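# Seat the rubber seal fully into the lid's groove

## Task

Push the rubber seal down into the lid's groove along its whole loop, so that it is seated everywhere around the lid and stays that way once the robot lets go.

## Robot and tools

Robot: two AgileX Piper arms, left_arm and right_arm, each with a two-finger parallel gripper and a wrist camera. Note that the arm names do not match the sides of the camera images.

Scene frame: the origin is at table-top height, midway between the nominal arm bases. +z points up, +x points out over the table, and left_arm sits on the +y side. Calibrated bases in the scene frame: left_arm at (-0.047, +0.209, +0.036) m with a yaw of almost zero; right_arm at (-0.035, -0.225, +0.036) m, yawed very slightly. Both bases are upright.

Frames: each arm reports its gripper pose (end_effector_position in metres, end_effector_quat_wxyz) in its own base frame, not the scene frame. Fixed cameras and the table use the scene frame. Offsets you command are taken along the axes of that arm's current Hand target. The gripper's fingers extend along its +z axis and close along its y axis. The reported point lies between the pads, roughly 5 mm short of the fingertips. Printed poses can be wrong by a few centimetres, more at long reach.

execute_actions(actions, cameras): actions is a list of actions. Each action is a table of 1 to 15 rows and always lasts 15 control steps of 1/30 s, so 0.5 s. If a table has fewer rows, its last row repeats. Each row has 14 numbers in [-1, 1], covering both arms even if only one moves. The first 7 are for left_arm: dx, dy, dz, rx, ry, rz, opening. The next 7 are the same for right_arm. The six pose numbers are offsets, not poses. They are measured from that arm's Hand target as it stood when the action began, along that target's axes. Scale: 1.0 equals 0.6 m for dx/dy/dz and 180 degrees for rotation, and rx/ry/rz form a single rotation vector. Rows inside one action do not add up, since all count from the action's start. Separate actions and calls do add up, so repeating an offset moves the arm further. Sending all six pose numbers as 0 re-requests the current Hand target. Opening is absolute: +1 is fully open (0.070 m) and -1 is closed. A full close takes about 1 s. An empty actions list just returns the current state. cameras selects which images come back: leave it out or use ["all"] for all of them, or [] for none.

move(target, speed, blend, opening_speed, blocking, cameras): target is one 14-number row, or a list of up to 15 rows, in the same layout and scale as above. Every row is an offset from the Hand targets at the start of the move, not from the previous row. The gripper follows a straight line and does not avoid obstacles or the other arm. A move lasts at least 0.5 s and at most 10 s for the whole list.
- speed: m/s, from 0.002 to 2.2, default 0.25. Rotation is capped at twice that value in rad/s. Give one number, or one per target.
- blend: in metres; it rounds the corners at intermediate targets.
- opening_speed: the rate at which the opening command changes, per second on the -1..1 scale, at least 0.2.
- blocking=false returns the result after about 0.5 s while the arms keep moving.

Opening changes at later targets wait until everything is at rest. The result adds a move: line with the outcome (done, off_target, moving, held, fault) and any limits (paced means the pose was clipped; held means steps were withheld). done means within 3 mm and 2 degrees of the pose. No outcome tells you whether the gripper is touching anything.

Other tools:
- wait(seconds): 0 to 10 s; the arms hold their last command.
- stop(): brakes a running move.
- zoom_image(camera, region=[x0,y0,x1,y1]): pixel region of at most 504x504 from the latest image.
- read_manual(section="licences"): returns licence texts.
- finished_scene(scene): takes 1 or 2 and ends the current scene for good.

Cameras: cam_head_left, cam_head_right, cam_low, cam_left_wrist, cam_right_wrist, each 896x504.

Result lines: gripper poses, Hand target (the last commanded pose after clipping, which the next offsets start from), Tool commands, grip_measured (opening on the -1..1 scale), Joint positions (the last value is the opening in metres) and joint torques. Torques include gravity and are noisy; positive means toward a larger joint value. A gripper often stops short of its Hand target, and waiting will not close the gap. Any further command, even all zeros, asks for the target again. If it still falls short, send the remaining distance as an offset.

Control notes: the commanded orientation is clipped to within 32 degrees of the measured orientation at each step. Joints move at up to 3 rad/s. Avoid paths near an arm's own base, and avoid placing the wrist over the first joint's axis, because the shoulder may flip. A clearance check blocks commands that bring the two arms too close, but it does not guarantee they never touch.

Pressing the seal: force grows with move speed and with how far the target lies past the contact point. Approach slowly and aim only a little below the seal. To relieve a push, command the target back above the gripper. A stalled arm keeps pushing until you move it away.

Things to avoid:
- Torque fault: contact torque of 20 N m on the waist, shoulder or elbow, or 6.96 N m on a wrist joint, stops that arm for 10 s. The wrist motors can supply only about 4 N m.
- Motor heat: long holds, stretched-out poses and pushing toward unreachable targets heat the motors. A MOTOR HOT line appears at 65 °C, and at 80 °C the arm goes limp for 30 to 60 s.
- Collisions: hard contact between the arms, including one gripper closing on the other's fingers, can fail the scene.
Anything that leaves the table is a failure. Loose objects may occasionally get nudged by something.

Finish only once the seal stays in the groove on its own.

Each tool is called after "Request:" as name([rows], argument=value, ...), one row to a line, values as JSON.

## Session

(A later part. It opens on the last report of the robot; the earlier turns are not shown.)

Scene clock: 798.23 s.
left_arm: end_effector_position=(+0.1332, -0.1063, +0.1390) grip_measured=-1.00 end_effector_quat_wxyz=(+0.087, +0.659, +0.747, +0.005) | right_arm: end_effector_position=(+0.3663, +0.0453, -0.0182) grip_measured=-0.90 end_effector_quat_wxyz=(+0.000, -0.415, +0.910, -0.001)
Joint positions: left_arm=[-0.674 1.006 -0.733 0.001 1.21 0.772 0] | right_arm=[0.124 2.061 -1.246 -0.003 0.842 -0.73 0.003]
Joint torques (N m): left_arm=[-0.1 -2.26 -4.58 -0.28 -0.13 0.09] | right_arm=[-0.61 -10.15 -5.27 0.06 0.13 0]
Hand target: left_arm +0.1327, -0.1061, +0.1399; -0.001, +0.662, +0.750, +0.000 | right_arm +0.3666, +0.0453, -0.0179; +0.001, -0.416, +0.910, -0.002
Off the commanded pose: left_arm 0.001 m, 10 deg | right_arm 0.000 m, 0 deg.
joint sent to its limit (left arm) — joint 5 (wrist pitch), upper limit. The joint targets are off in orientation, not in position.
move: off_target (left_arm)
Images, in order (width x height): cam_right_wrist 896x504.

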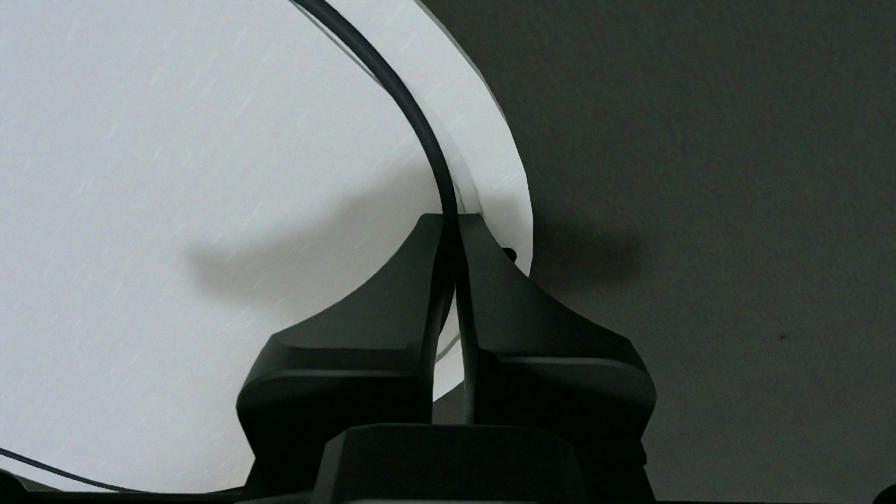

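Request:
move([
  [0,0,0,0,0,0,-1,0,-0.0112,0,0,0,0,-0.97],
  [0,0,0,0,0,0,-1,0,-0.0112,0.0055,0,0,0,-0.97],
  [0,0,0,0,0,0,-1,0,-0.0112,0.0055,0,0,0,-0.8],
  [0,0,0,0,0,0,-1,0,-0.0112,-0.008,0,0,0,-0.8],
], speed=0.03, cameras=["cam_right_wrist"])

Request:
zoom_image(camera="cam_right_wrist", region=[340, 0, 580, 240])

Scene clock: 806.57 s.
left_arm: end_effector_position=(+0.1332, -0.1063, +0.1390) grip_measured=-1.00 end_effector_quat_wxyz=(+0.087, +0.659, +0.747, +0.005) | right_arm: end_effector_position=(+0.3708, +0.0413, -0.0137) grip_measured=-0.80 end_effector_quat_wxyz=(-0.001, -0.415, +0.910, -0.001)
Joint positions: left_arm=[-0.674 1.006 -0.733 0.001 1.21 0.772 0] | right_arm=[0.112 2.065 -1.275 -0.002 0.869 -0.744 0.007]
Joint torques (N m): left_arm=[-0.02 -2.12 -5.04 -0.27 -0.17 0.1] | right_arm=[-0.55 -10.13 -5.57 0.06 -0.13 0.16]
Hand target: left_arm +0.1327, -0.1061, +0.1399; -0.001, +0.662, +0.750, +0.000 | right_arm +0.3716, +0.0409, -0.0131; +0.001, -0.416, +0.910, -0.002
Off the commanded pose: left_arm 0.001 m, 10 deg | right_arm 0.001 m, 0 deg.
joint sent to its limit (left arm) — joint 5 (wrist pitch), upper limit. The joint targets are off in orientation, not in position.
move: off_target (left_arm)
Images, in order (width x height): cam_right_wrist 896x504.

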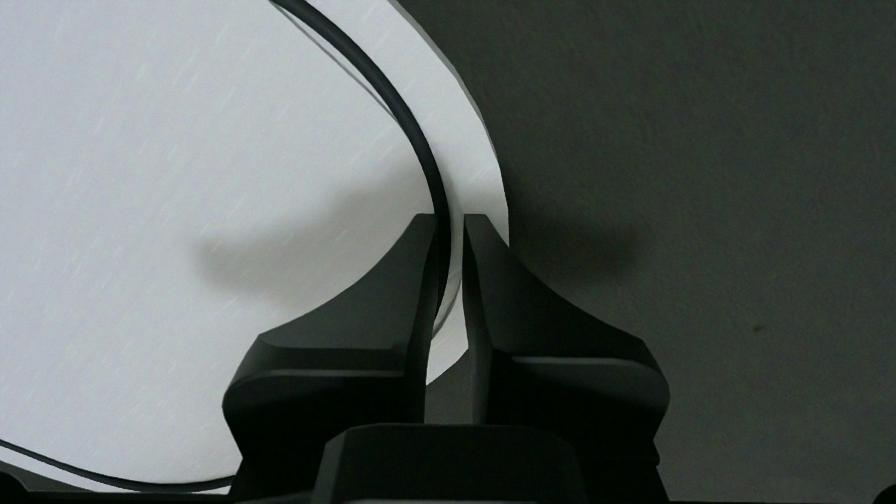

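Scaled by 2.100 from the camera's 896x504 image, which has a finer 1280x720 frame.

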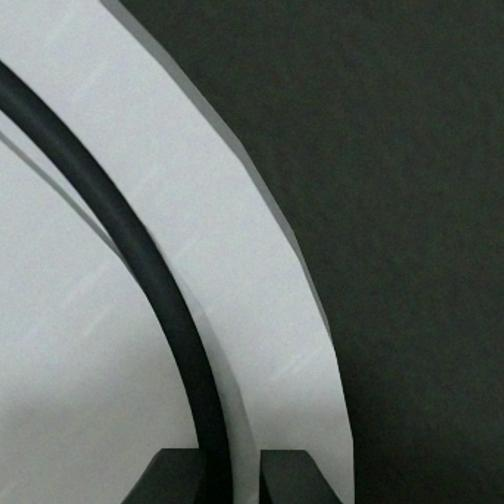

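Request:
move([
  [0,0,0,0,0,0,-1,0,0.002,0.0078,0,0,0,-0.8],
  [0,0,0,0,0,0,-1,0,0.002,0.0078,0,0,0,-0.97],
  [0,0,0,0,0,0,-1,0,-0.003,0.0078,0,0,0,-0.97],
  [0,0,0,0,0,0,-1,0,-0.003,0.0137,0,0,0,-0.97],
  [0,0,0,0,0,0,-1,0,-0.003,0.0137,0,0,0,-0.8],
  [0,0,0,0,0,0,-1,0,-0.003,0,0,0,0,-0.8],
], speed=0.03, cameras=["cam_right_wrist"])

Request:
zoom_image(camera="cam_right_wrist", region=[340, 0, 580, 240])

Scene clock: 818.77 s.
left_arm: end_effector_position=(+0.1332, -0.1063, +0.1390) grip_measured=-1.00 end_effector_quat_wxyz=(+0.087, +0.659, +0.747, +0.005) | right_arm: end_effector_position=(+0.3722, +0.0401, -0.0138) grip_measured=-0.80 end_effector_quat_wxyz=(-0.001, -0.416, +0.910, -0.001)
Joint positions: left_arm=[-0.674 1.006 -0.733 0.001 1.21 0.772 0] | right_arm=[0.108 2.068 -1.281 -0.002 0.872 -0.748 0.007]
Joint torques (N m): left_arm=[0.05 -2.23 -5.13 -0.16 -0.16 0.06] | right_arm=[-0.79 -10.18 -5.52 0.04 -0.16 0.11]
Hand target: left_arm +0.1327, -0.1061, +0.1399; -0.001, +0.662, +0.750, +0.000 | right_arm +0.3730, +0.0397, -0.0131; +0.001, -0.416, +0.910, -0.002
Off the commanded pose: left_arm 0.001 m, 10 deg | right_arm 0.001 m, 0 deg.
joint sent to its limit (left arm) — joint 5 (wrist pitch), upper limit. The joint targets are off in orientation, not in position.
move: off_target (left_arm)
Images, in order (width x height): cam_right_wrist 896x504.

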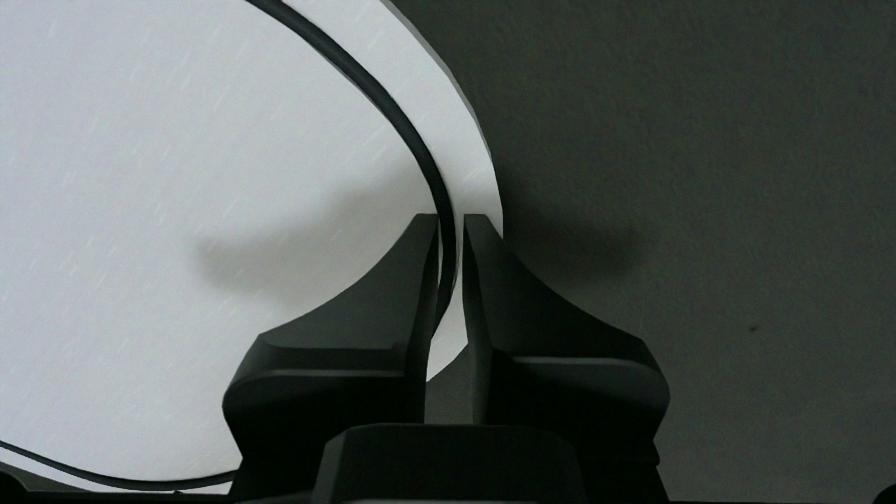

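Scaled by 2.100 from the camera's 896x504 image, which has a finer 1280x720 frame.

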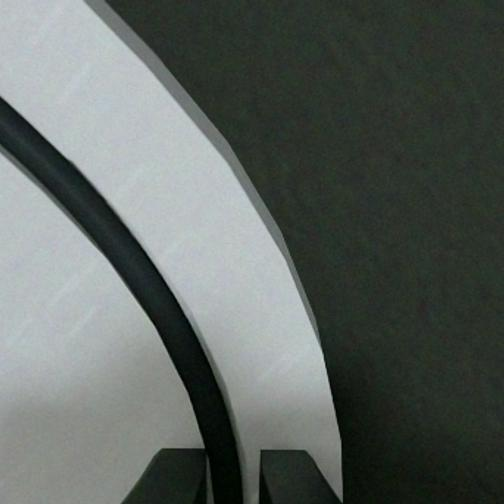

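Request:
move([
  [0,0,0,0,0,0,-1,0,0,0,0,0,0,-0.65],
  [0,0,0,0,0,0,-1,0,0,-0.05,0,0,0,-0.65],
  [0,0,0,0,0,0,-1,0,0,-0.05,0,0,0,-1],
  [0,0,0,0,0,0,-1,0,0,0.0128,0,0,0,-1],
  [0,0,0,0,0,0,-1,0,0,-0.06,0,0,0,-1],
], speed=0.06, cameras=["cam_right_wrist"])

Request:
zoom_image(camera="cam_right_wrist", region=[240, 0, 560, 230])

Scene clock: 829.17 s.
left_arm: end_effector_position=(+0.1332, -0.1063, +0.1389) grip_measured=-1.00 end_effector_quat_wxyz=(+0.087, +0.659, +0.747, +0.005) | right_arm: end_effector_position=(+0.3730, +0.0396, +0.0235) grip_measured=-1.00 end_effector_quat_wxyz=(+0.001, -0.415, +0.910, -0.002)
Joint positions: left_arm=[-0.674 1.006 -0.733 0.001 1.21 0.772 0] | right_arm=[0.107 1.999 -1.335 -0.003 0.99 -0.748 0]
Joint torques (N m): left_arm=[0.37 -2.28 -4.91 -0.11 -0.16 0] | right_arm=[0.43 -8.35 -4.45 0.16 -0.16 -0.01]
Hand target: left_arm +0.1327, -0.1061, +0.1399; -0.001, +0.662, +0.750, +0.000 | right_arm +0.3729, +0.0398, +0.0229; +0.001, -0.416, +0.910, -0.002
Off the commanded pose: left_arm 0.001 m, 10 deg | right_arm 0.001 m, 0 deg.
joint sent to its limit (left arm) — joint 5 (wrist pitch), upper limit. The joint targets are off in orientation, not in position.
move: off_target (left_arm)
Images, in order (width x height): cam_right_wrist 896x504.

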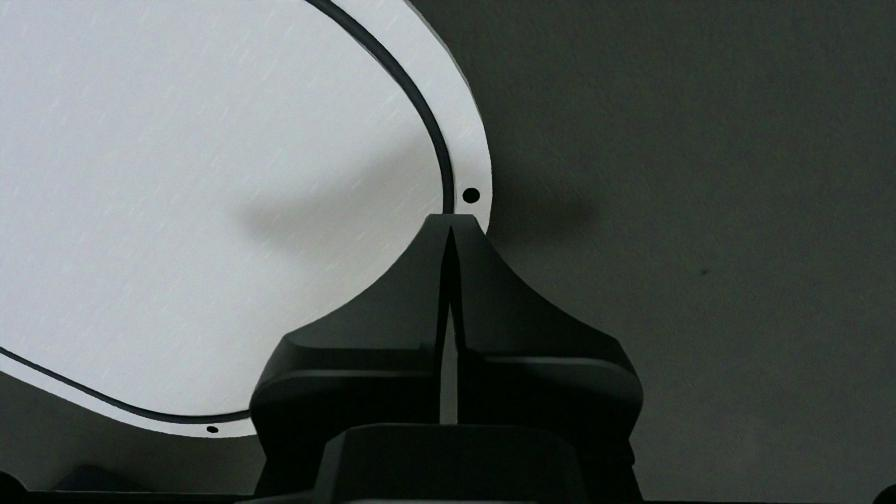

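Scaled by 1.575 from the camera's 896x504 image, which has a finer 1280x720 frame.

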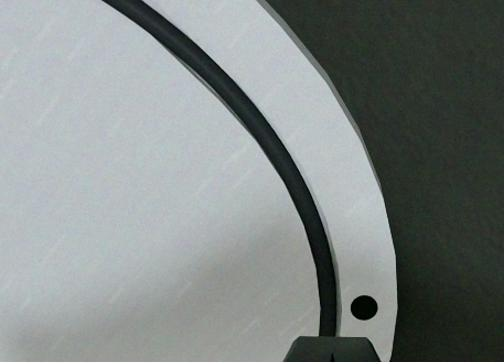

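Request:
move([
  [0,0,0,0,0,0,-1,-0.0354,0.0212,0.04,0,0,0,-1],
  [0,0,0,0,0,0,-1,-0.0354,0.0212,0.0727,0,0,0,-1],
  [0,0,0,0,0,0,-1,-0.0354,0.0212,0.045,0,0,0,-1],
  [0,0,0,0,0,0,-1,-0.0559,0.0394,0.045,0,0,0,-1],
  [0,0,0,0,0,0,-1,-0.0559,0.0394,0.0727,0,0,0,-1],
  [0,0,0,0,0,0,-1,-0.0559,0.0394,0,0,0,0,-1],
], speed=0.06, cameras=["cam_right_wrist"])

Request:
zoom_image(camera="cam_right_wrist", region=[240, 0, 560, 230])

Scene clock: 843.97 s.
left_arm: end_effector_position=(+0.1332, -0.1063, +0.1390) grip_measured=-1.00 end_effector_quat_wxyz=(+0.087, +0.659, +0.747, +0.005) | right_arm: end_effector_position=(+0.3771, +0.0806, +0.0234) grip_measured=-1.00 end_effector_quat_wxyz=(+0.001, -0.416, +0.910, -0.002)
Joint positions: left_arm=[-0.674 1.006 -0.733 0.001 1.21 0.772 0] | right_arm=[0.212 2.033 -1.391 -0.003 1.013 -0.643 0]
Joint torques (N m): left_arm=[0.27 -2.23 -5.29 0.06 -0.16 0.01] | right_arm=[-0.5 -8.71 -4.55 0.09 -0.14 0]
Hand target: left_arm +0.1327, -0.1061, +0.1399; -0.001, +0.662, +0.750, +0.000 | right_arm +0.3770, +0.0806, +0.0229; +0.001, -0.416, +0.910, -0.002
Off the commanded pose: left_arm 0.001 m, 10 deg | right_arm 0.001 m, 0 deg.
joint sent to its limit (left arm) — joint 5 (wrist pitch), upper limit. The joint targets are off in orientation, not in position.
move: off_target (left_arm)
Images, in order (width x height): cam_right_wrist 896x504.

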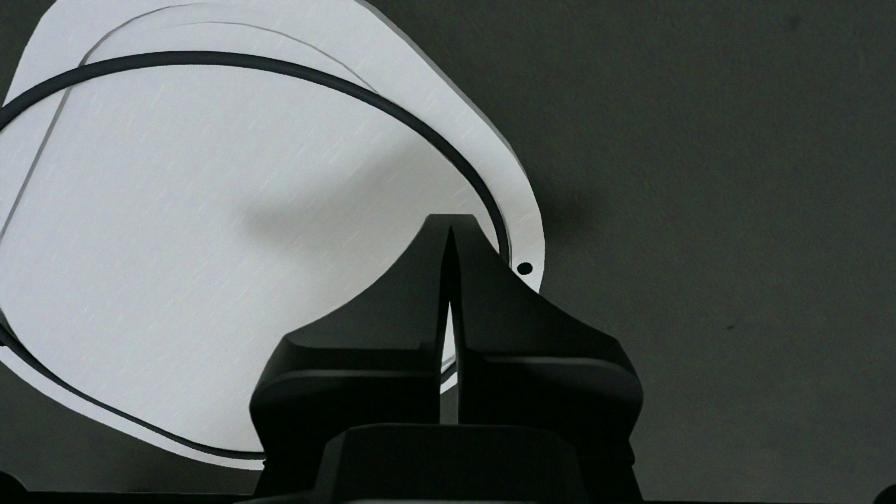

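Scaled by 1.575 from the camera's 896x504 image, which has a finer 1280x720 frame.

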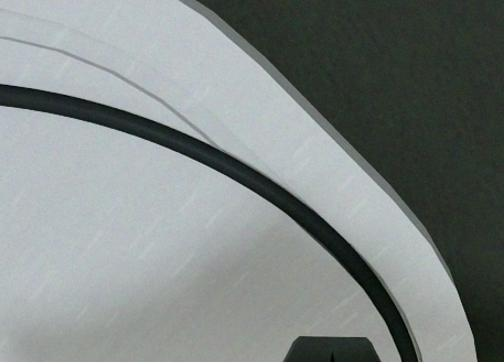

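Request:
move([
  [0,0,0,0,0,0,-1,0.0,-0.0217,0,0,0,0,-1],
  [0,0,0,0,0,0,-1,0,-0.0217,0.05,0,0,0,-1],
], speed=0.06, cameras=["cam_right_wrist"])

Scene clock: 860.23 s.
left_arm: end_effector_position=(+0.1332, -0.1063, +0.1391) grip_measured=-1.00 end_effector_quat_wxyz=(+0.087, +0.659, +0.747, +0.005) | right_arm: end_effector_position=(+0.3868, +0.0720, -0.0078) grip_measured=-1.00 end_effector_quat_wxyz=(+0.000, -0.416, +0.910, -0.001)
Joint positions: left_arm=[-0.674 1.006 -0.733 0.001 1.21 0.772 0] | right_arm=[0.186 2.111 -1.388 -0.003 0.934 -0.67 0]
Joint torques (N m): left_arm=[0.72 -2.34 -5.43 0.03 -0.14 -0.05] | right_arm=[0.19 -10.59 -4.7 0.04 0.16 0.2]
Hand target: left_arm +0.1327, -0.1061, +0.1399; -0.001, +0.662, +0.750, +0.000 | right_arm +0.3869, +0.0720, -0.0071; +0.001, -0.416, +0.910, -0.002
Off the commanded pose: left_arm 0.001 m, 10 deg | right_arm 0.001 m, 0 deg.
joint sent to its limit (left arm) — joint 5 (wrist pitch), upper limit. The joint targets are off in orientation, not in position.
move: off_target (left_arm)
Images, in order (width x height): cam_right_wrist 896x504.

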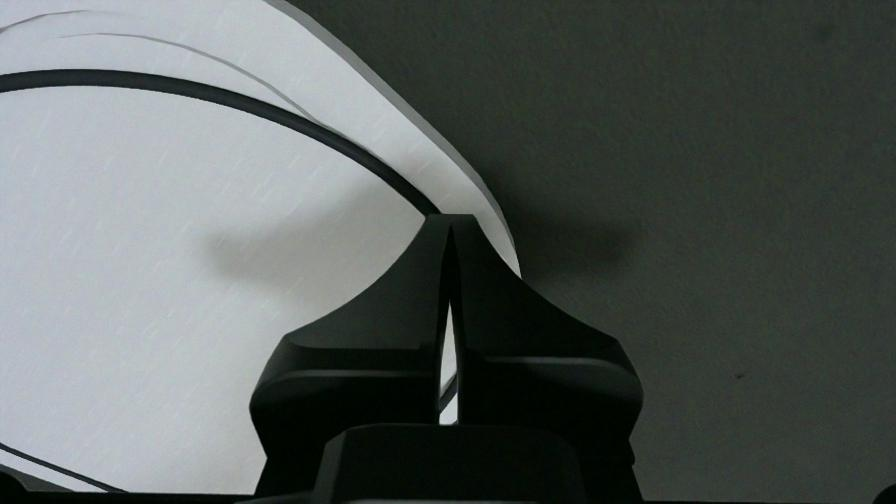

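Request:
move([
  [0,0,0,0,0,0,-1,0,0,0.0227,0,0,0,-1],
  [0,0,0,0,0,0,-1,0,0,0,0,0,0,-1],
  [0,0,0,0,0,0,-1,-0.02,0.02,0,0,0,0,-1],
  [0,0,0,0,0,0,-1,-0.02,0.02,0.0227,0,0,0,-1],
  [0,0,0,0,0,0,-1,-0.02,0.02,0,0,0,-0.25,-1],
], speed=0.06, cameras=["cam_right_wrist"])

Request:
zoom_image(camera="cam_right_wrist", region=[240, 0, 580, 230])

Scene clock: 879.13 s.
left_arm: end_effector_position=(+0.1332, -0.1063, +0.1390) grip_measured=-1.00 end_effector_quat_wxyz=(+0.087, +0.659, +0.747, +0.005) | right_arm: end_effector_position=(+0.3855, +0.0885, -0.0075) grip_measured=-1.00 end_effector_quat_wxyz=(+0.000, +0.732, -0.681, +0.001)
Joint positions: left_arm=[-0.674 1.006 -0.733 0.001 1.21 0.772 0] | right_arm=[0.227 2.117 -1.401 -0.004 0.941 -1.413 0]
Joint torques (N m): left_arm=[0.46 -2.1 -5.87 0 -0.14 -0.07] | right_arm=[0.41 -10.65 -5.66 0.23 0.21 0.19]
Hand target: left_arm +0.1327, -0.1061, +0.1399; -0.001, +0.662, +0.750, +0.000 | right_arm +0.3857, +0.0889, -0.0071; +0.000, +0.732, -0.681, +0.002
Off the commanded pose: left_arm 0.001 m, 10 deg | right_arm 0.001 m, 0 deg.
joint sent to its limit (left arm) — joint 5 (wrist pitch), upper limit. The joint targets are off in orientation, not in position.
move: off_target (left_arm)
Images, in order (width x height): cam_right_wrist 896x504.

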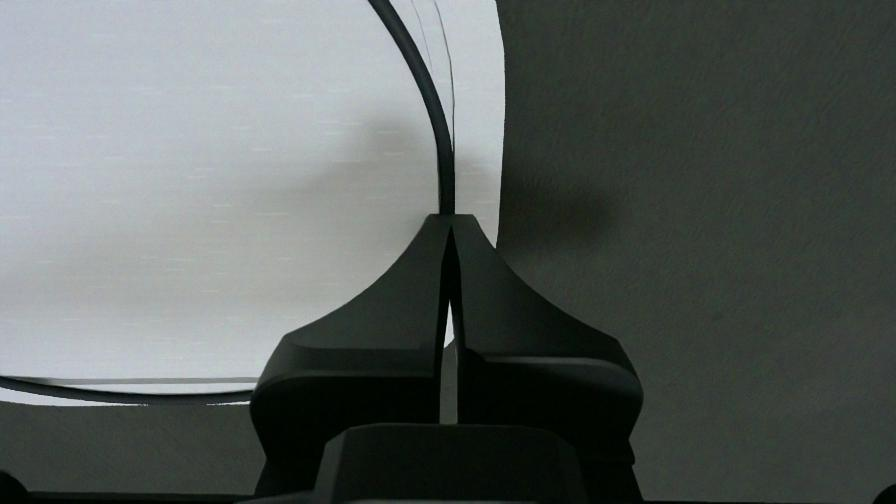

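Scaled by 1.482 from the camera's 896x504 image, which has a finer 1280x720 frame.

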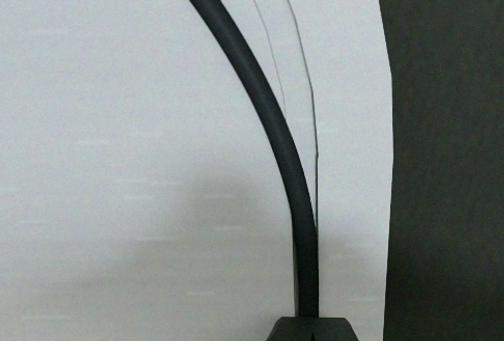

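Request:
move([
  [0,0,-0,0,0,0,-1,-0.028,0.003,0,0,0,0,-0.5],
  [0,0,0,0,0,0,-1,-0.028,0.003,0.0182,0,0,0,-0.5],
  [0,0,0,0,0,0,-1,-0.028,0.003,0.0182,0,0,0,-0.97],
], speed=0.05, cameras=["cam_right_wrist"])

Request:
zoom_image(camera="cam_right_wrist", region=[340, 0, 580, 240])

Scene clock: 887.63 s.
left_arm: end_effector_position=(+0.1332, -0.1063, +0.1390) grip_measured=-1.00 end_effector_quat_wxyz=(+0.087, +0.659, +0.747, +0.005) | right_arm: end_effector_position=(+0.3829, +0.1059, -0.0184) grip_measured=-0.91 end_effector_quat_wxyz=(+0.000, +0.732, -0.681, +0.002)
Joint positions: left_arm=[-0.674 1.006 -0.733 0.001 1.21 0.772 0] | right_arm=[0.271 2.142 -1.396 -0.004 0.909 -1.369 0.003]
Joint torques (N m): left_arm=[0.57 -2.62 -5.03 -0.01 -0.18 -0.01] | right_arm=[-0.72 -10.47 -3.05 0.04 0.07 0]
Hand target: left_arm +0.1327, -0.1061, +0.1399; -0.001, +0.662, +0.750, +0.000 | right_arm +0.3827, +0.1055, -0.0181; +0.000, +0.732, -0.681, +0.002
Off the commanded pose: left_arm 0.001 m, 10 deg | right_arm 0.000 m, 0 deg.
joint sent to its limit (left arm) — joint 5 (wrist pitch), upper limit. The joint targets are off in orientation, not in position.
move: off_target (left_arm)
Images, in order (width x height): cam_right_wrist 896x504.

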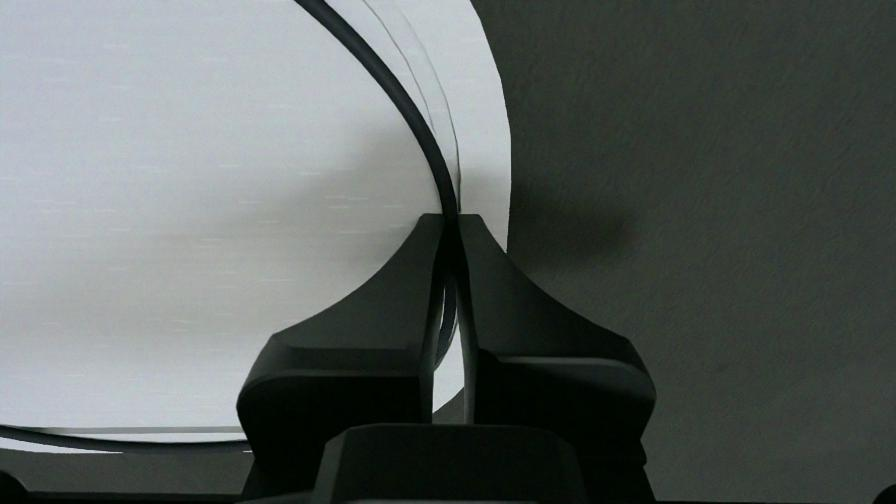

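Scaled by 2.100 from the camera's 896x504 image, which has a finer 1280x720 frame.

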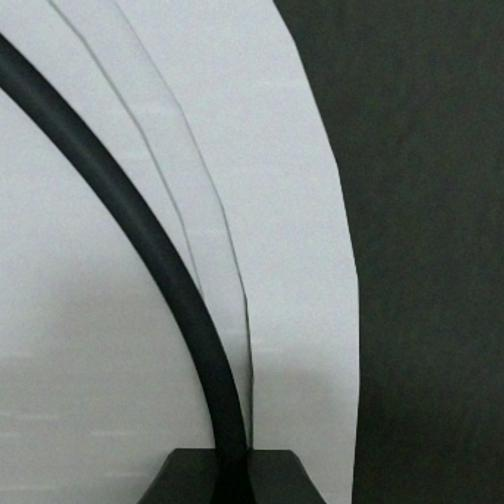

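Request:
move([
  [0,0,0,0,0,0,-1,0,-0.0018,0,0,0,0,-0.97],
  [0,0,0,0,0,0,-1,0,-0.0018,0.0056,0,0,0,-0.97],
  [0,0,0,0,0,0,-1,0,-0.0018,0.0056,0,0,0,-0.8],
  [0,0,0,0,0,0,-1,0,-0.0018,-0.008,0,0,0,-0.75],
], speed=0.04, cameras=["cam_right_wrist"])

Request:
zoom_image(camera="cam_right_wrist", region=[340, 0, 580, 240])

Scene clock: 897.70 s.
left_arm: end_effector_position=(+0.1332, -0.1063, +0.1390) grip_measured=-1.00 end_effector_quat_wxyz=(+0.087, +0.659, +0.747, +0.005) | right_arm: end_effector_position=(+0.3834, +0.1056, -0.0137) grip_measured=-0.75 end_effector_quat_wxyz=(+0.001, +0.732, -0.681, +0.001)
Joint positions: left_arm=[-0.674 1.006 -0.733 0.001 1.21 0.772 0] | right_arm=[0.271 2.136 -1.406 -0.004 0.928 -1.37 0.009]
Joint torques (N m): left_arm=[0.85 -2.24 -4.8 -0.07 -0.14 0] | right_arm=[0.42 -10.82 -5.65 0.15 -0.11 0.2]
Hand target: left_arm +0.1327, -0.1061, +0.1399; -0.001, +0.662, +0.750, +0.000 | right_arm +0.3838, +0.1056, -0.0133; +0.000, +0.732, -0.681, +0.002
Off the commanded pose: left_arm 0.001 m, 10 deg | right_arm 0.001 m, 0 deg.
joint sent to its limit (left arm) — joint 5 (wrist pitch), upper limit. The joint targets are off in orientation, not in position.
move: off_target (left_arm)
Images, in order (width x height): cam_right_wrist 896x504.

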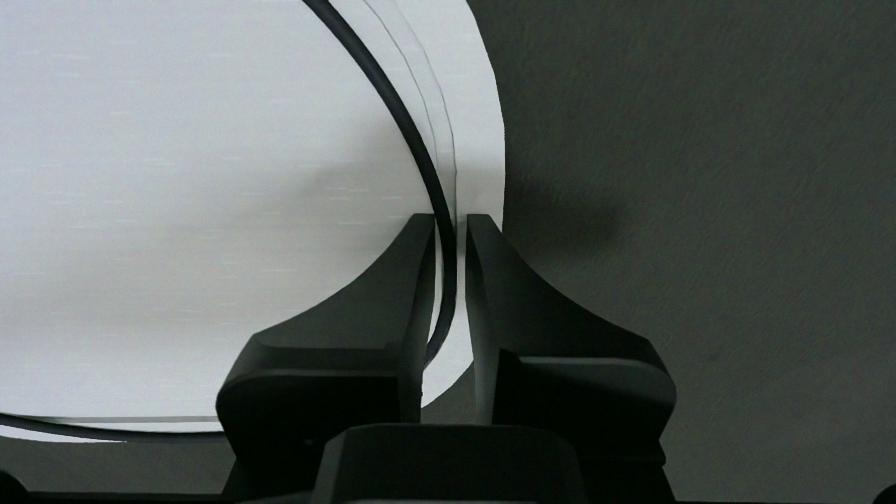

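Scaled by 2.100 from the camera's 896x504 image, which has a finer 1280x720 frame.

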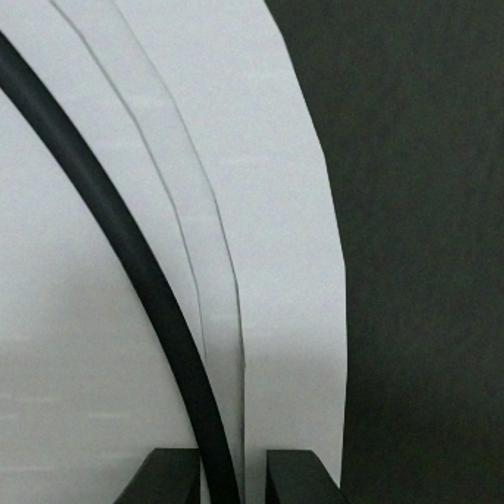

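Request:
move([
  [0,0,0,0,0,0,-1,0,0,-0.05,0,0,0,-0.7],
  [0,0,0,0,0,0,-1,0,0,-0.05,0,0,0,-1],
  [0,0,0,0,0,0,-1,0,0,0.0125,0,0,0,-1],
  [0,0,0,0,0,0,-1,0,0,-0.015,0,0,0,-1],
  [0,0,0,0,0,0,-1,-0.024,0.009,-0.015,0,0,-0.09,-0.5],
  [0,0,0,0,0,0,-1,-0.024,0.009,0.008,0,0,-0.09,-0.5],
  [0,0,0,0,0,0,-1,-0.024,0.009,0.008,0,0,-0.09,-0.97],
], speed=0.06, cameras=["cam_right_wrist"])

Request:
zoom_image(camera="cam_right_wrist", region=[340, 0, 580, 240])

Scene clock: 913.00 s.
left_arm: end_effector_position=(+0.1332, -0.1063, +0.1390) grip_measured=-1.00 end_effector_quat_wxyz=(+0.087, +0.659, +0.747, +0.005) | right_arm: end_effector_position=(+0.3774, +0.1197, -0.0182) grip_measured=-0.90 end_effector_quat_wxyz=(+0.000, +0.821, -0.571, +0.002)
Joint positions: left_arm=[-0.674 1.006 -0.733 0.001 1.21 0.772 0] | right_arm=[0.309 2.138 -1.389 -0.004 0.907 -1.615 0.003]
Joint torques (N m): left_arm=[0.72 -2.01 -5.58 -0.12 -0.13 0.04] | right_arm=[-0.59 -9.22 -4.33 0.07 0.14 0.19]
Hand target: left_arm +0.1327, -0.1061, +0.1399; -0.001, +0.662, +0.750, +0.000 | right_arm +0.3774, +0.1196, -0.0182; +0.000, +0.821, -0.571, +0.002
Off the commanded pose: left_arm 0.001 m, 10 deg | right_arm 0.000 m, 0 deg.
joint sent to its limit (left arm) — joint 5 (wrist pitch), upper limit. The joint targets are off in orientation, not in position.
move: off_target (left_arm)
Images, in order (width x height): cam_right_wrist 896x504.

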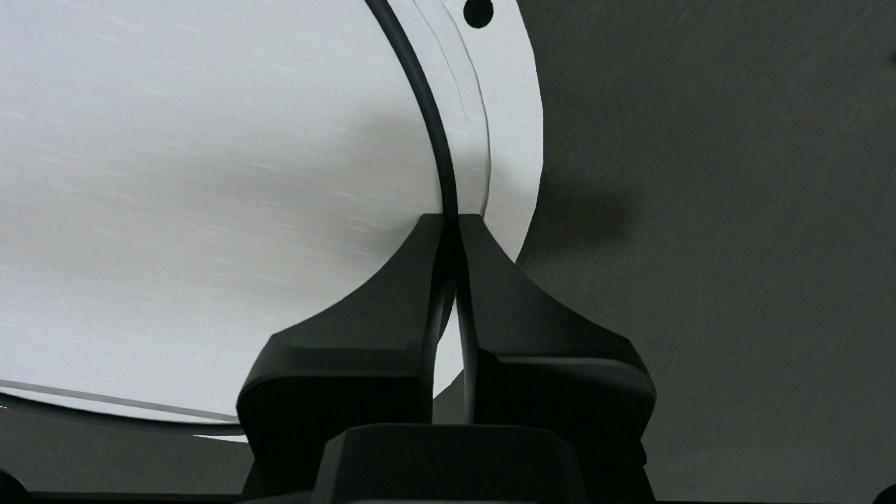

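Scaled by 2.100 from the camera's 896x504 image, which has a finer 1280x720 frame.

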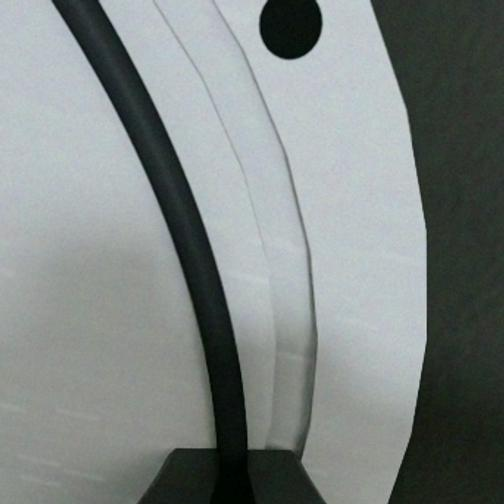

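Request:
move([
  [0,0,0,0,0,0,-1,0,-0.0125,0,0,0,0,-0.97],
  [0,0,0,0,0,0,-1,0,-0.0125,0.0055,0,0,0,-0.97],
  [0,0,0,0,0,0,-1,0,-0.0125,0.0055,0,0,0,-0.8],
  [0,0,0,0,0,0,-1,0,-0.0125,-0.008,0,0,0,-0.75],
], speed=0.04, cameras=["cam_right_wrist"])

Request:
zoom_image(camera="cam_right_wrist", region=[340, 0, 580, 240])

Scene clock: 920.97 s.
left_arm: end_effector_position=(+0.1332, -0.1063, +0.1390) grip_measured=-1.00 end_effector_quat_wxyz=(+0.087, +0.659, +0.747, +0.005) | right_arm: end_effector_position=(+0.3842, +0.1222, -0.0134) grip_measured=-0.75 end_effector_quat_wxyz=(+0.001, +0.821, -0.571, +0.001)
Joint positions: left_arm=[-0.674 1.006 -0.733 0.001 1.21 0.772 0] | right_arm=[0.31 2.152 -1.436 -0.004 0.942 -1.614 0.009]
Joint torques (N m): left_arm=[0.26 -1.96 -4.92 -0.17 -0.13 0.06] | right_arm=[-0.56 -10.97 -5.66 0.08 -0.08 0.02]
Hand target: left_arm +0.1327, -0.1061, +0.1399; -0.001, +0.662, +0.750, +0.000 | right_arm +0.3844, +0.1222, -0.0133; +0.000, +0.821, -0.571, +0.002
Off the commanded pose: left_arm 0.001 m, 10 deg | right_arm 0.000 m, 0 deg.
joint sent to its limit (left arm) — joint 5 (wrist pitch), upper limit. The joint targets are off in orientation, not in position.
move: off_target (left_arm)
Images, in order (width x height): cam_right_wrist 896x504.

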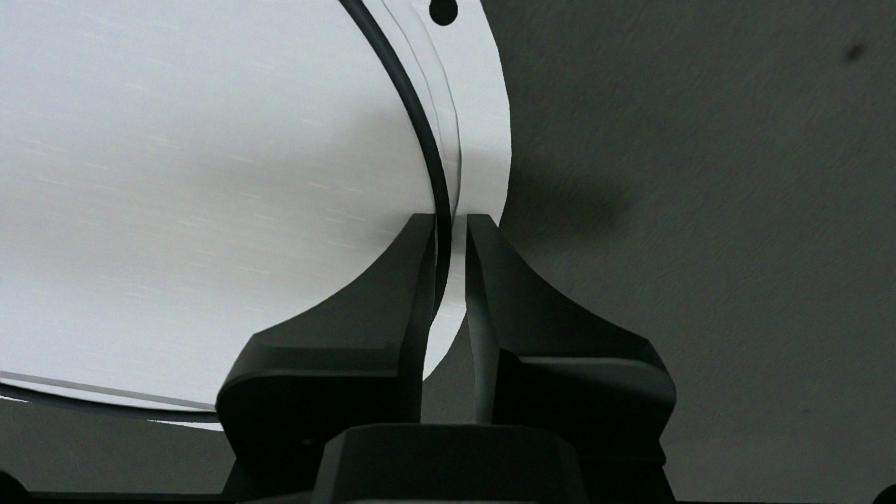

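Scaled by 2.100 from the camera's 896x504 image, which has a finer 1280x720 frame.

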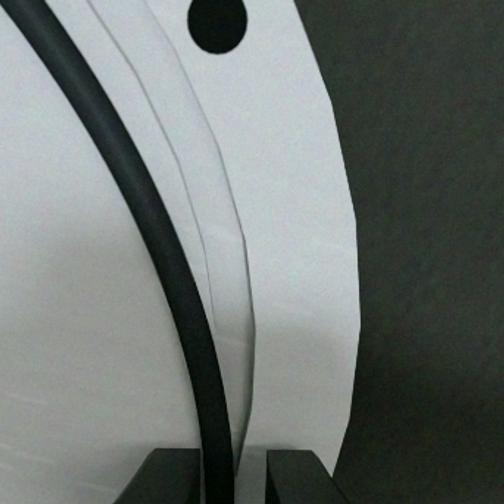

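Request:
move([
  [0,0,0,0,0,0,-1,0,0,-0.05,0,0,0,-0.7],
  [0,0,0,0,0,0,-1,0,0,-0.05,0,0,0,-1],
  [0,0,0,0,0,0,-1,0,0,0.0125,0,0,0,-1],
  [0,0,0,0,0,0,-1,0,0,-0.015,0,0,0,-1],
  [0,0,0,0,0,0,-1,-0.024,0.007,-0.015,0,0,-0.09,-0.5],
  [0,0,0,0,0,0,-1,-0.024,0.007,0.008,0,0,-0.09,-0.5],
  [0,0,0,0,0,0,-1,-0.024,0.007,0.008,0,0,-0.09,-0.97],
], speed=0.06, cameras=["cam_right_wrist"])

Request:
zoom_image(camera="cam_right_wrist", region=[340, 0, 580, 240])

Scene clock: 938.83 s.
left_arm: end_effector_position=(+0.1332, -0.1063, +0.1390) grip_measured=-1.00 end_effector_quat_wxyz=(+0.087, +0.659, +0.747, +0.005) | right_arm: end_effector_position=(+0.3755, +0.1343, -0.0182) grip_measured=-0.90 end_effector_quat_wxyz=(+0.000, +0.893, -0.450, +0.002)
Joint positions: left_arm=[-0.674 1.006 -0.733 0.001 1.21 0.772 0] | right_arm=[0.345 2.147 -1.405 -0.004 0.914 -1.861 0.003]
Joint torques (N m): left_arm=[0.7 -2.37 -5.4 -0.14 -0.18 0.07] | right_arm=[-0.55 -9.32 -4.29 0.07 0.15 0.19]
Hand target: left_arm +0.1327, -0.1061, +0.1399; -0.001, +0.662, +0.750, +0.000 | right_arm +0.3755, +0.1342, -0.0182; +0.000, +0.893, -0.450, +0.002
Off the commanded pose: left_arm 0.001 m, 10 deg | right_arm 0.000 m, 0 deg.
joint sent to its limit (left arm) — joint 5 (wrist pitch), upper limit. The joint targets are off in orientation, not in position.
move: off_target (left_arm)
Images, in order (width x height): cam_right_wrist 896x504.

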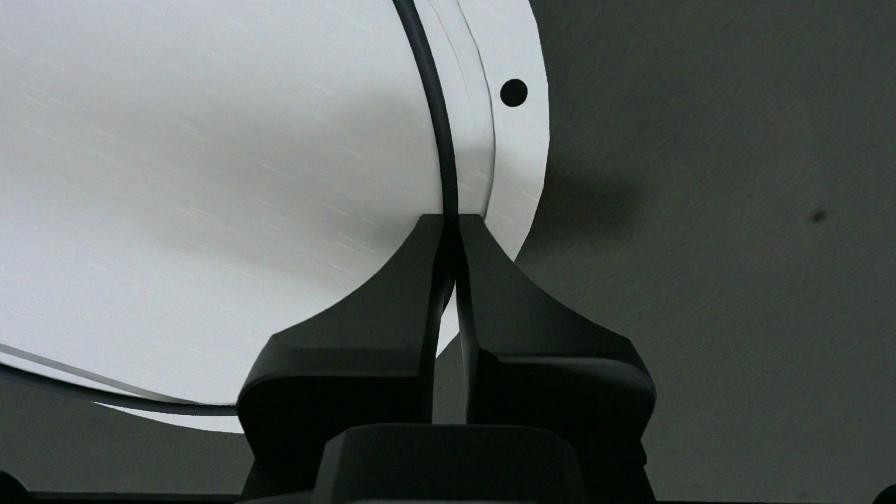

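Scaled by 2.100 from the camera's 896x504 image, which has a finer 1280x720 frame.

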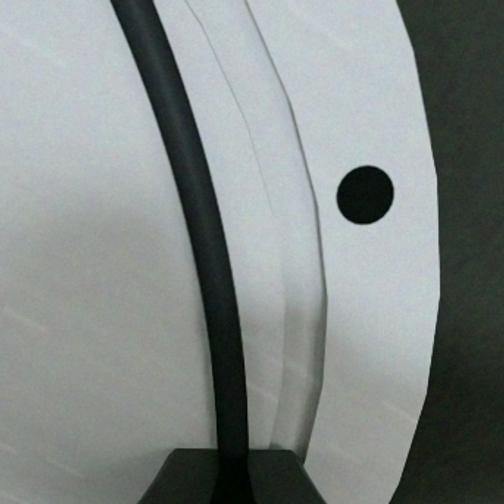

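Request:
move([
  [0,0,0,0,0,0,-1,0,-0.0125,0,0,0,0,-0.97],
  [0,0,0,0,0,0,-1,0,-0.0125,0.0055,0,0,0,-0.97],
  [0,0,0,0,0,0,-1,0,-0.0125,0.0055,0,0,0,-0.8],
  [0,0,0,0,0,0,-1,0,-0.0125,-0.008,0,0,0,-0.75],
], speed=0.04, cameras=["cam_right_wrist"])

Request:
zoom_image(camera="cam_right_wrist", region=[340, 0, 580, 240])

Scene clock: 946.53 s.
left_arm: end_effector_position=(+0.1332, -0.1063, +0.1390) grip_measured=-1.00 end_effector_quat_wxyz=(+0.087, +0.659, +0.747, +0.005) | right_arm: end_effector_position=(+0.3812, +0.1387, -0.0137) grip_measured=-0.75 end_effector_quat_wxyz=(+0.001, +0.893, -0.450, +0.001)
Joint positions: left_arm=[-0.674 1.006 -0.733 0.001 1.21 0.772 0] | right_arm=[0.351 2.16 -1.451 -0.004 0.949 -1.855 0.009]
Joint torques (N m): left_arm=[0.22 -1.91 -4.96 -0.26 -0.14 0.01] | right_arm=[-0.63 -11.03 -5.65 0.22 -0.07 0.09]
Hand target: left_arm +0.1327, -0.1061, +0.1399; -0.001, +0.662, +0.750, +0.000 | right_arm +0.3815, +0.1387, -0.0134; +0.000, +0.893, -0.450, +0.002
Off the commanded pose: left_arm 0.001 m, 10 deg | right_arm 0.000 m, 0 deg.
joint sent to its limit (left arm) — joint 5 (wrist pitch), upper limit. The joint targets are off in orientation, not in position.
move: off_target (left_arm)
Images, in order (width x height): cam_right_wrist 896x504.

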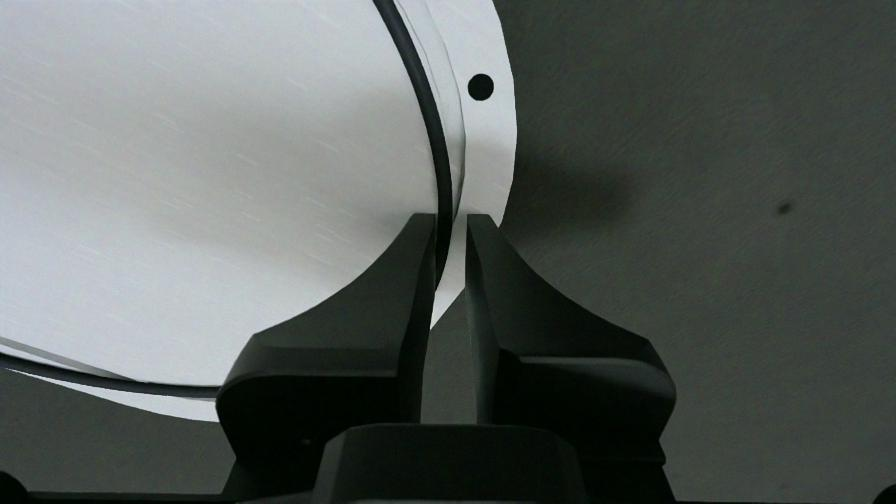

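Scaled by 2.100 from the camera's 896x504 image, which has a finer 1280x720 frame.

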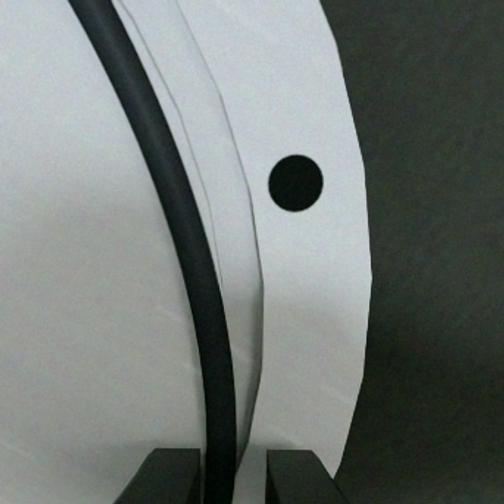

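Request:
move([
  [0,0,0,0,0,0,-1,0,0,-0.05,0,0,0,-0.7],
  [0,0,0,0,0,0,-1,0,0,-0.05,0,0,0,-1],
  [0,0,0,0,0,0,-1,0,0,0.0125,0,0,0,-1],
  [0,0,0,0,0,0,-1,0,0,-0.015,0,0,0,-1],
  [0,0,0,0,0,0,-1,-0.024,0.006,-0.015,0,0,-0.05,-0.5],
  [0,0,0,0,0,0,-1,-0.024,0.006,0.008,0,0,-0.05,-0.5],
  [0,0,0,0,0,0,-1,-0.024,0.006,0.008,0,0,-0.05,-0.97],
], speed=0.06, cameras=["cam_right_wrist"])

Request:
zoom_image(camera="cam_right_wrist", region=[340, 0, 580, 240])

Scene clock: 959.57 s.
left_arm: end_effector_position=(+0.1332, -0.1063, +0.1390) grip_measured=-1.00 end_effector_quat_wxyz=(+0.087, +0.659, +0.747, +0.005) | right_arm: end_effector_position=(+0.3702, +0.1480, -0.0182) grip_measured=-0.90 end_effector_quat_wxyz=(+0.000, +0.925, -0.379, +0.002)
Joint positions: left_arm=[-0.674 1.006 -0.733 0.001 1.21 0.772 0] | right_arm=[0.382 2.146 -1.404 -0.004 0.914 -1.98 0.003]
Joint torques (N m): left_arm=[-0.1 -2.11 -5.83 -0.26 -0.22 0.18] | right_arm=[-0.65 -9.28 -3.98 0.16 0.16 0.19]
Hand target: left_arm +0.1327, -0.1061, +0.1399; -0.001, +0.662, +0.750, +0.000 | right_arm +0.3701, +0.1481, -0.0182; +0.001, +0.926, -0.379, +0.002
Off the commanded pose: left_arm 0.001 m, 10 deg | right_arm 0.000 m, 0 deg.
joint sent to its limit (left arm) — joint 5 (wrist pitch), upper limit. The joint targets are off in orientation, not in position.
move: off_target (left_arm)
Images, in order (width x height): cam_right_wrist 896x504.

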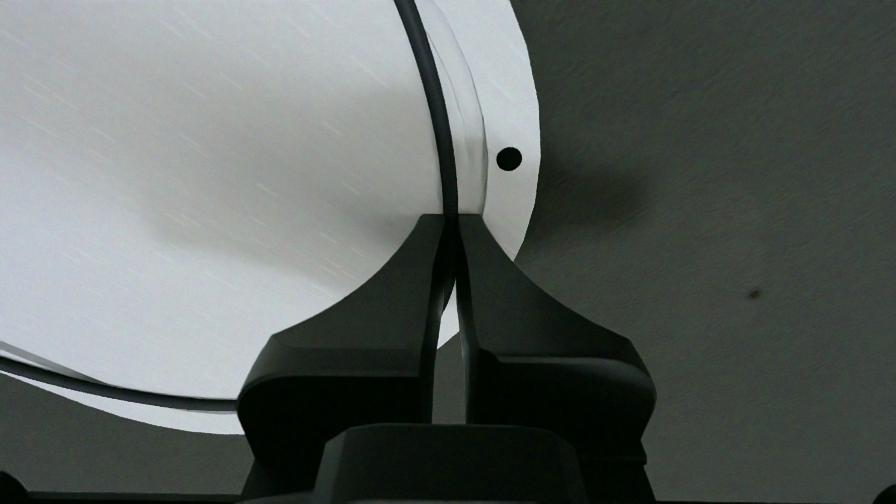

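Scaled by 2.100 from the camera's 896x504 image, which has a finer 1280x720 frame.

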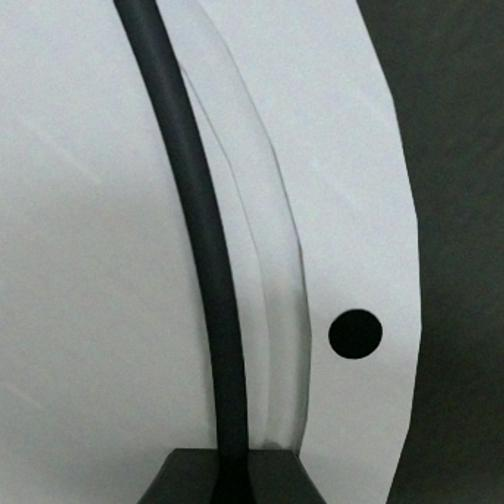

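Request:
move([
  [0,0,0,0,0,0,-1,0,-0.0127,0,0,0,0,-0.97],
  [0,0,0,0,0,0,-1,0,-0.0127,0.0055,0,0,0,-0.97],
  [0,0,0,0,0,0,-1,0,-0.0127,0.0055,0,0,0,-0.8],
  [0,0,0,0,0,0,-1,0,-0.0127,-0.008,0,0,0,-0.75],
], speed=0.06, cameras=["cam_right_wrist"])

Request:
zoom_image(camera="cam_right_wrist", region=[340, 0, 580, 240])

Scene clock: 988.97 s.
left_arm: end_effector_position=(+0.1332, -0.1063, +0.1390) grip_measured=-1.00 end_effector_quat_wxyz=(+0.087, +0.659, +0.747, +0.005) | right_arm: end_effector_position=(+0.3752, +0.1534, -0.0137) grip_measured=-0.75 end_effector_quat_wxyz=(+0.001, +0.926, -0.378, +0.001)
Joint positions: left_arm=[-0.674 1.006 -0.733 0.001 1.21 0.772 0] | right_arm=[0.39 2.159 -1.449 -0.004 0.948 -1.974 0.009]
Joint torques (N m): left_arm=[0.44 -2.47 -4.91 -0.26 -0.02 0.12] | right_arm=[0.12 -11.01 -5.65 0.22 -0.05 0.07]
Hand target: left_arm +0.1327, -0.1061, +0.1399; -0.001, +0.662, +0.750, +0.000 | right_arm +0.3754, +0.1536, -0.0134; +0.001, +0.926, -0.379, +0.002
Off the commanded pose: left_arm 0.001 m, 10 deg | right_arm 0.000 m, 0 deg.
joint sent to its limit (left arm) — joint 5 (wrist pitch), upper limit. The joint targets are off in orientation, not in position.
move: off_target (left_arm)
Images, in order (width x height): cam_right_wrist 896x504.

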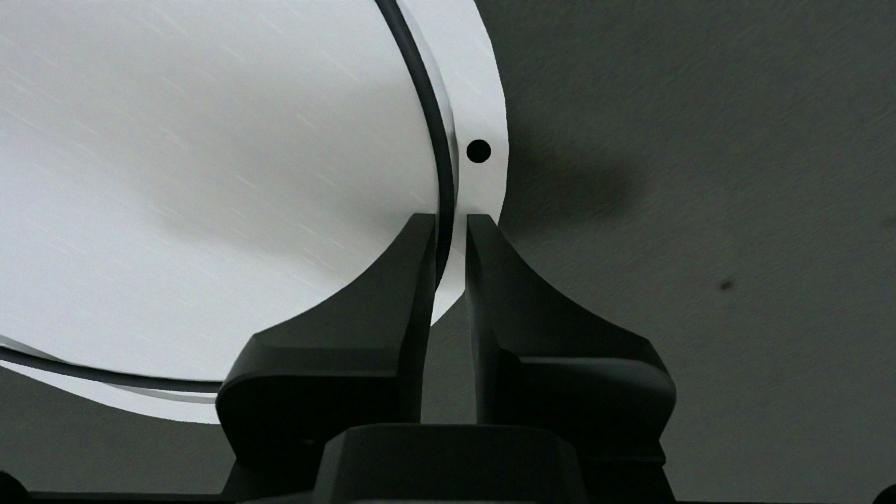

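Scaled by 2.100 from the camera's 896x504 image, which has a finer 1280x720 frame.

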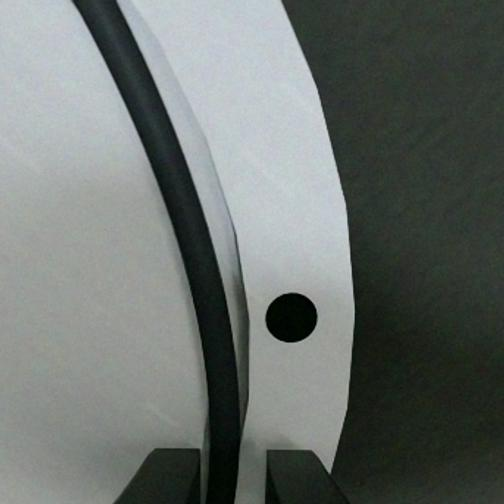

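Request:
move([
  [0,0,0,0,0,0,-1,0,0,0,0,0,0,-0.7],
  [0,0,0,0,0,0,-1,0,0,-0.05,0,0,0,-0.7],
  [0,0,0,0,0,0,-1,0,0,-0.05,0,0,0,-1],
  [0,0,0,0,0,0,-1,0,0,0.0125,0,0,0,-1],
  [0,0,0,0,0,0,-1,0,0,-0.015,0,0,0,-1],
  [0,0,0,0,0,0,-1,-0.024,0.006,-0.015,0,0,0,-0.5],
  [0,0,0,0,0,0,-1,-0.024,0.006,0.008,0,0,0,-0.5],
  [0,0,0,0,0,0,-1,-0.024,0.006,0.008,0,0,0,-0.97],
], speed=0.08, cameras=["cam_right_wrist"])

Request:
zoom_image(camera="cam_right_wrist", region=[340, 0, 580, 240])

Scene clock: 1005.00 s.
left_arm: end_effector_position=(+0.1332, -0.1063, +0.1390) grip_measured=-1.00 end_effector_quat_wxyz=(+0.087, +0.659, +0.747, +0.005) | right_arm: end_effector_position=(+0.3630, +0.1614, -0.0181) grip_measured=-0.90 end_effector_quat_wxyz=(+0.000, +0.926, -0.378, +0.002)
Joint positions: left_arm=[-0.674 1.006 -0.733 0.001 1.21 0.772 0] | right_arm=[0.42 2.141 -1.394 -0.004 0.908 -1.943 0.003]
Joint torques (N m): left_arm=[0.27 -1.97 -5.73 -0.26 -0.16 0.09] | right_arm=[-0.57 -9.17 -3.29 0.06 0.44 0.05]
Hand target: left_arm +0.1327, -0.1061, +0.1399; -0.001, +0.662, +0.750, +0.000 | right_arm +0.3626, +0.1611, -0.0183; +0.001, +0.926, -0.379, +0.002
Off the commanded pose: left_arm 0.001 m, 10 deg | right_arm 0.001 m, 0 deg.
joint sent to its limit (left arm) — joint 5 (wrist pitch), upper limit. The joint targets are off in orientation, not in position.
move: off_target (left_arm)
Images, in order (width x height): cam_right_wrist 896x504.

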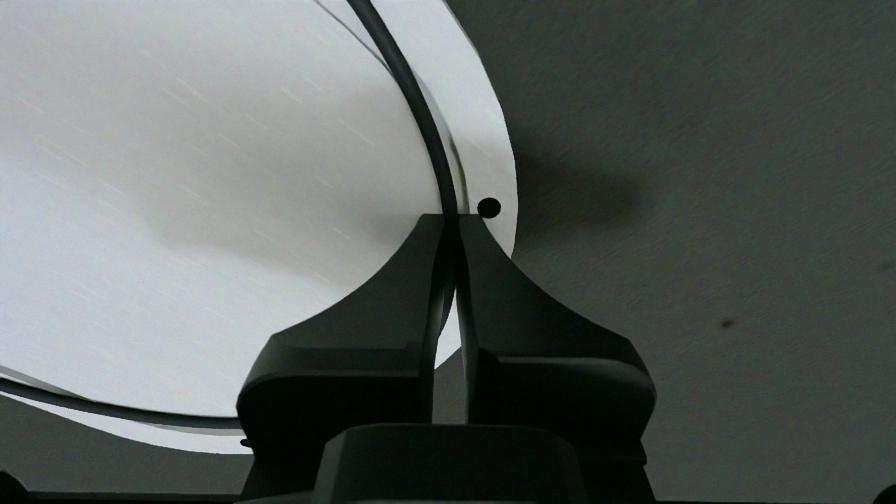

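Scaled by 2.100 from the camera's 896x504 image, which has a finer 1280x720 frame.

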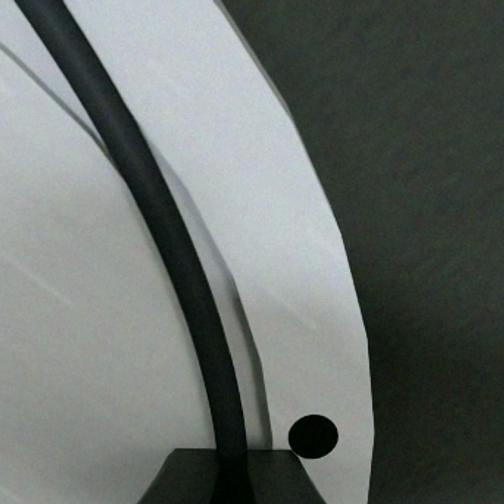

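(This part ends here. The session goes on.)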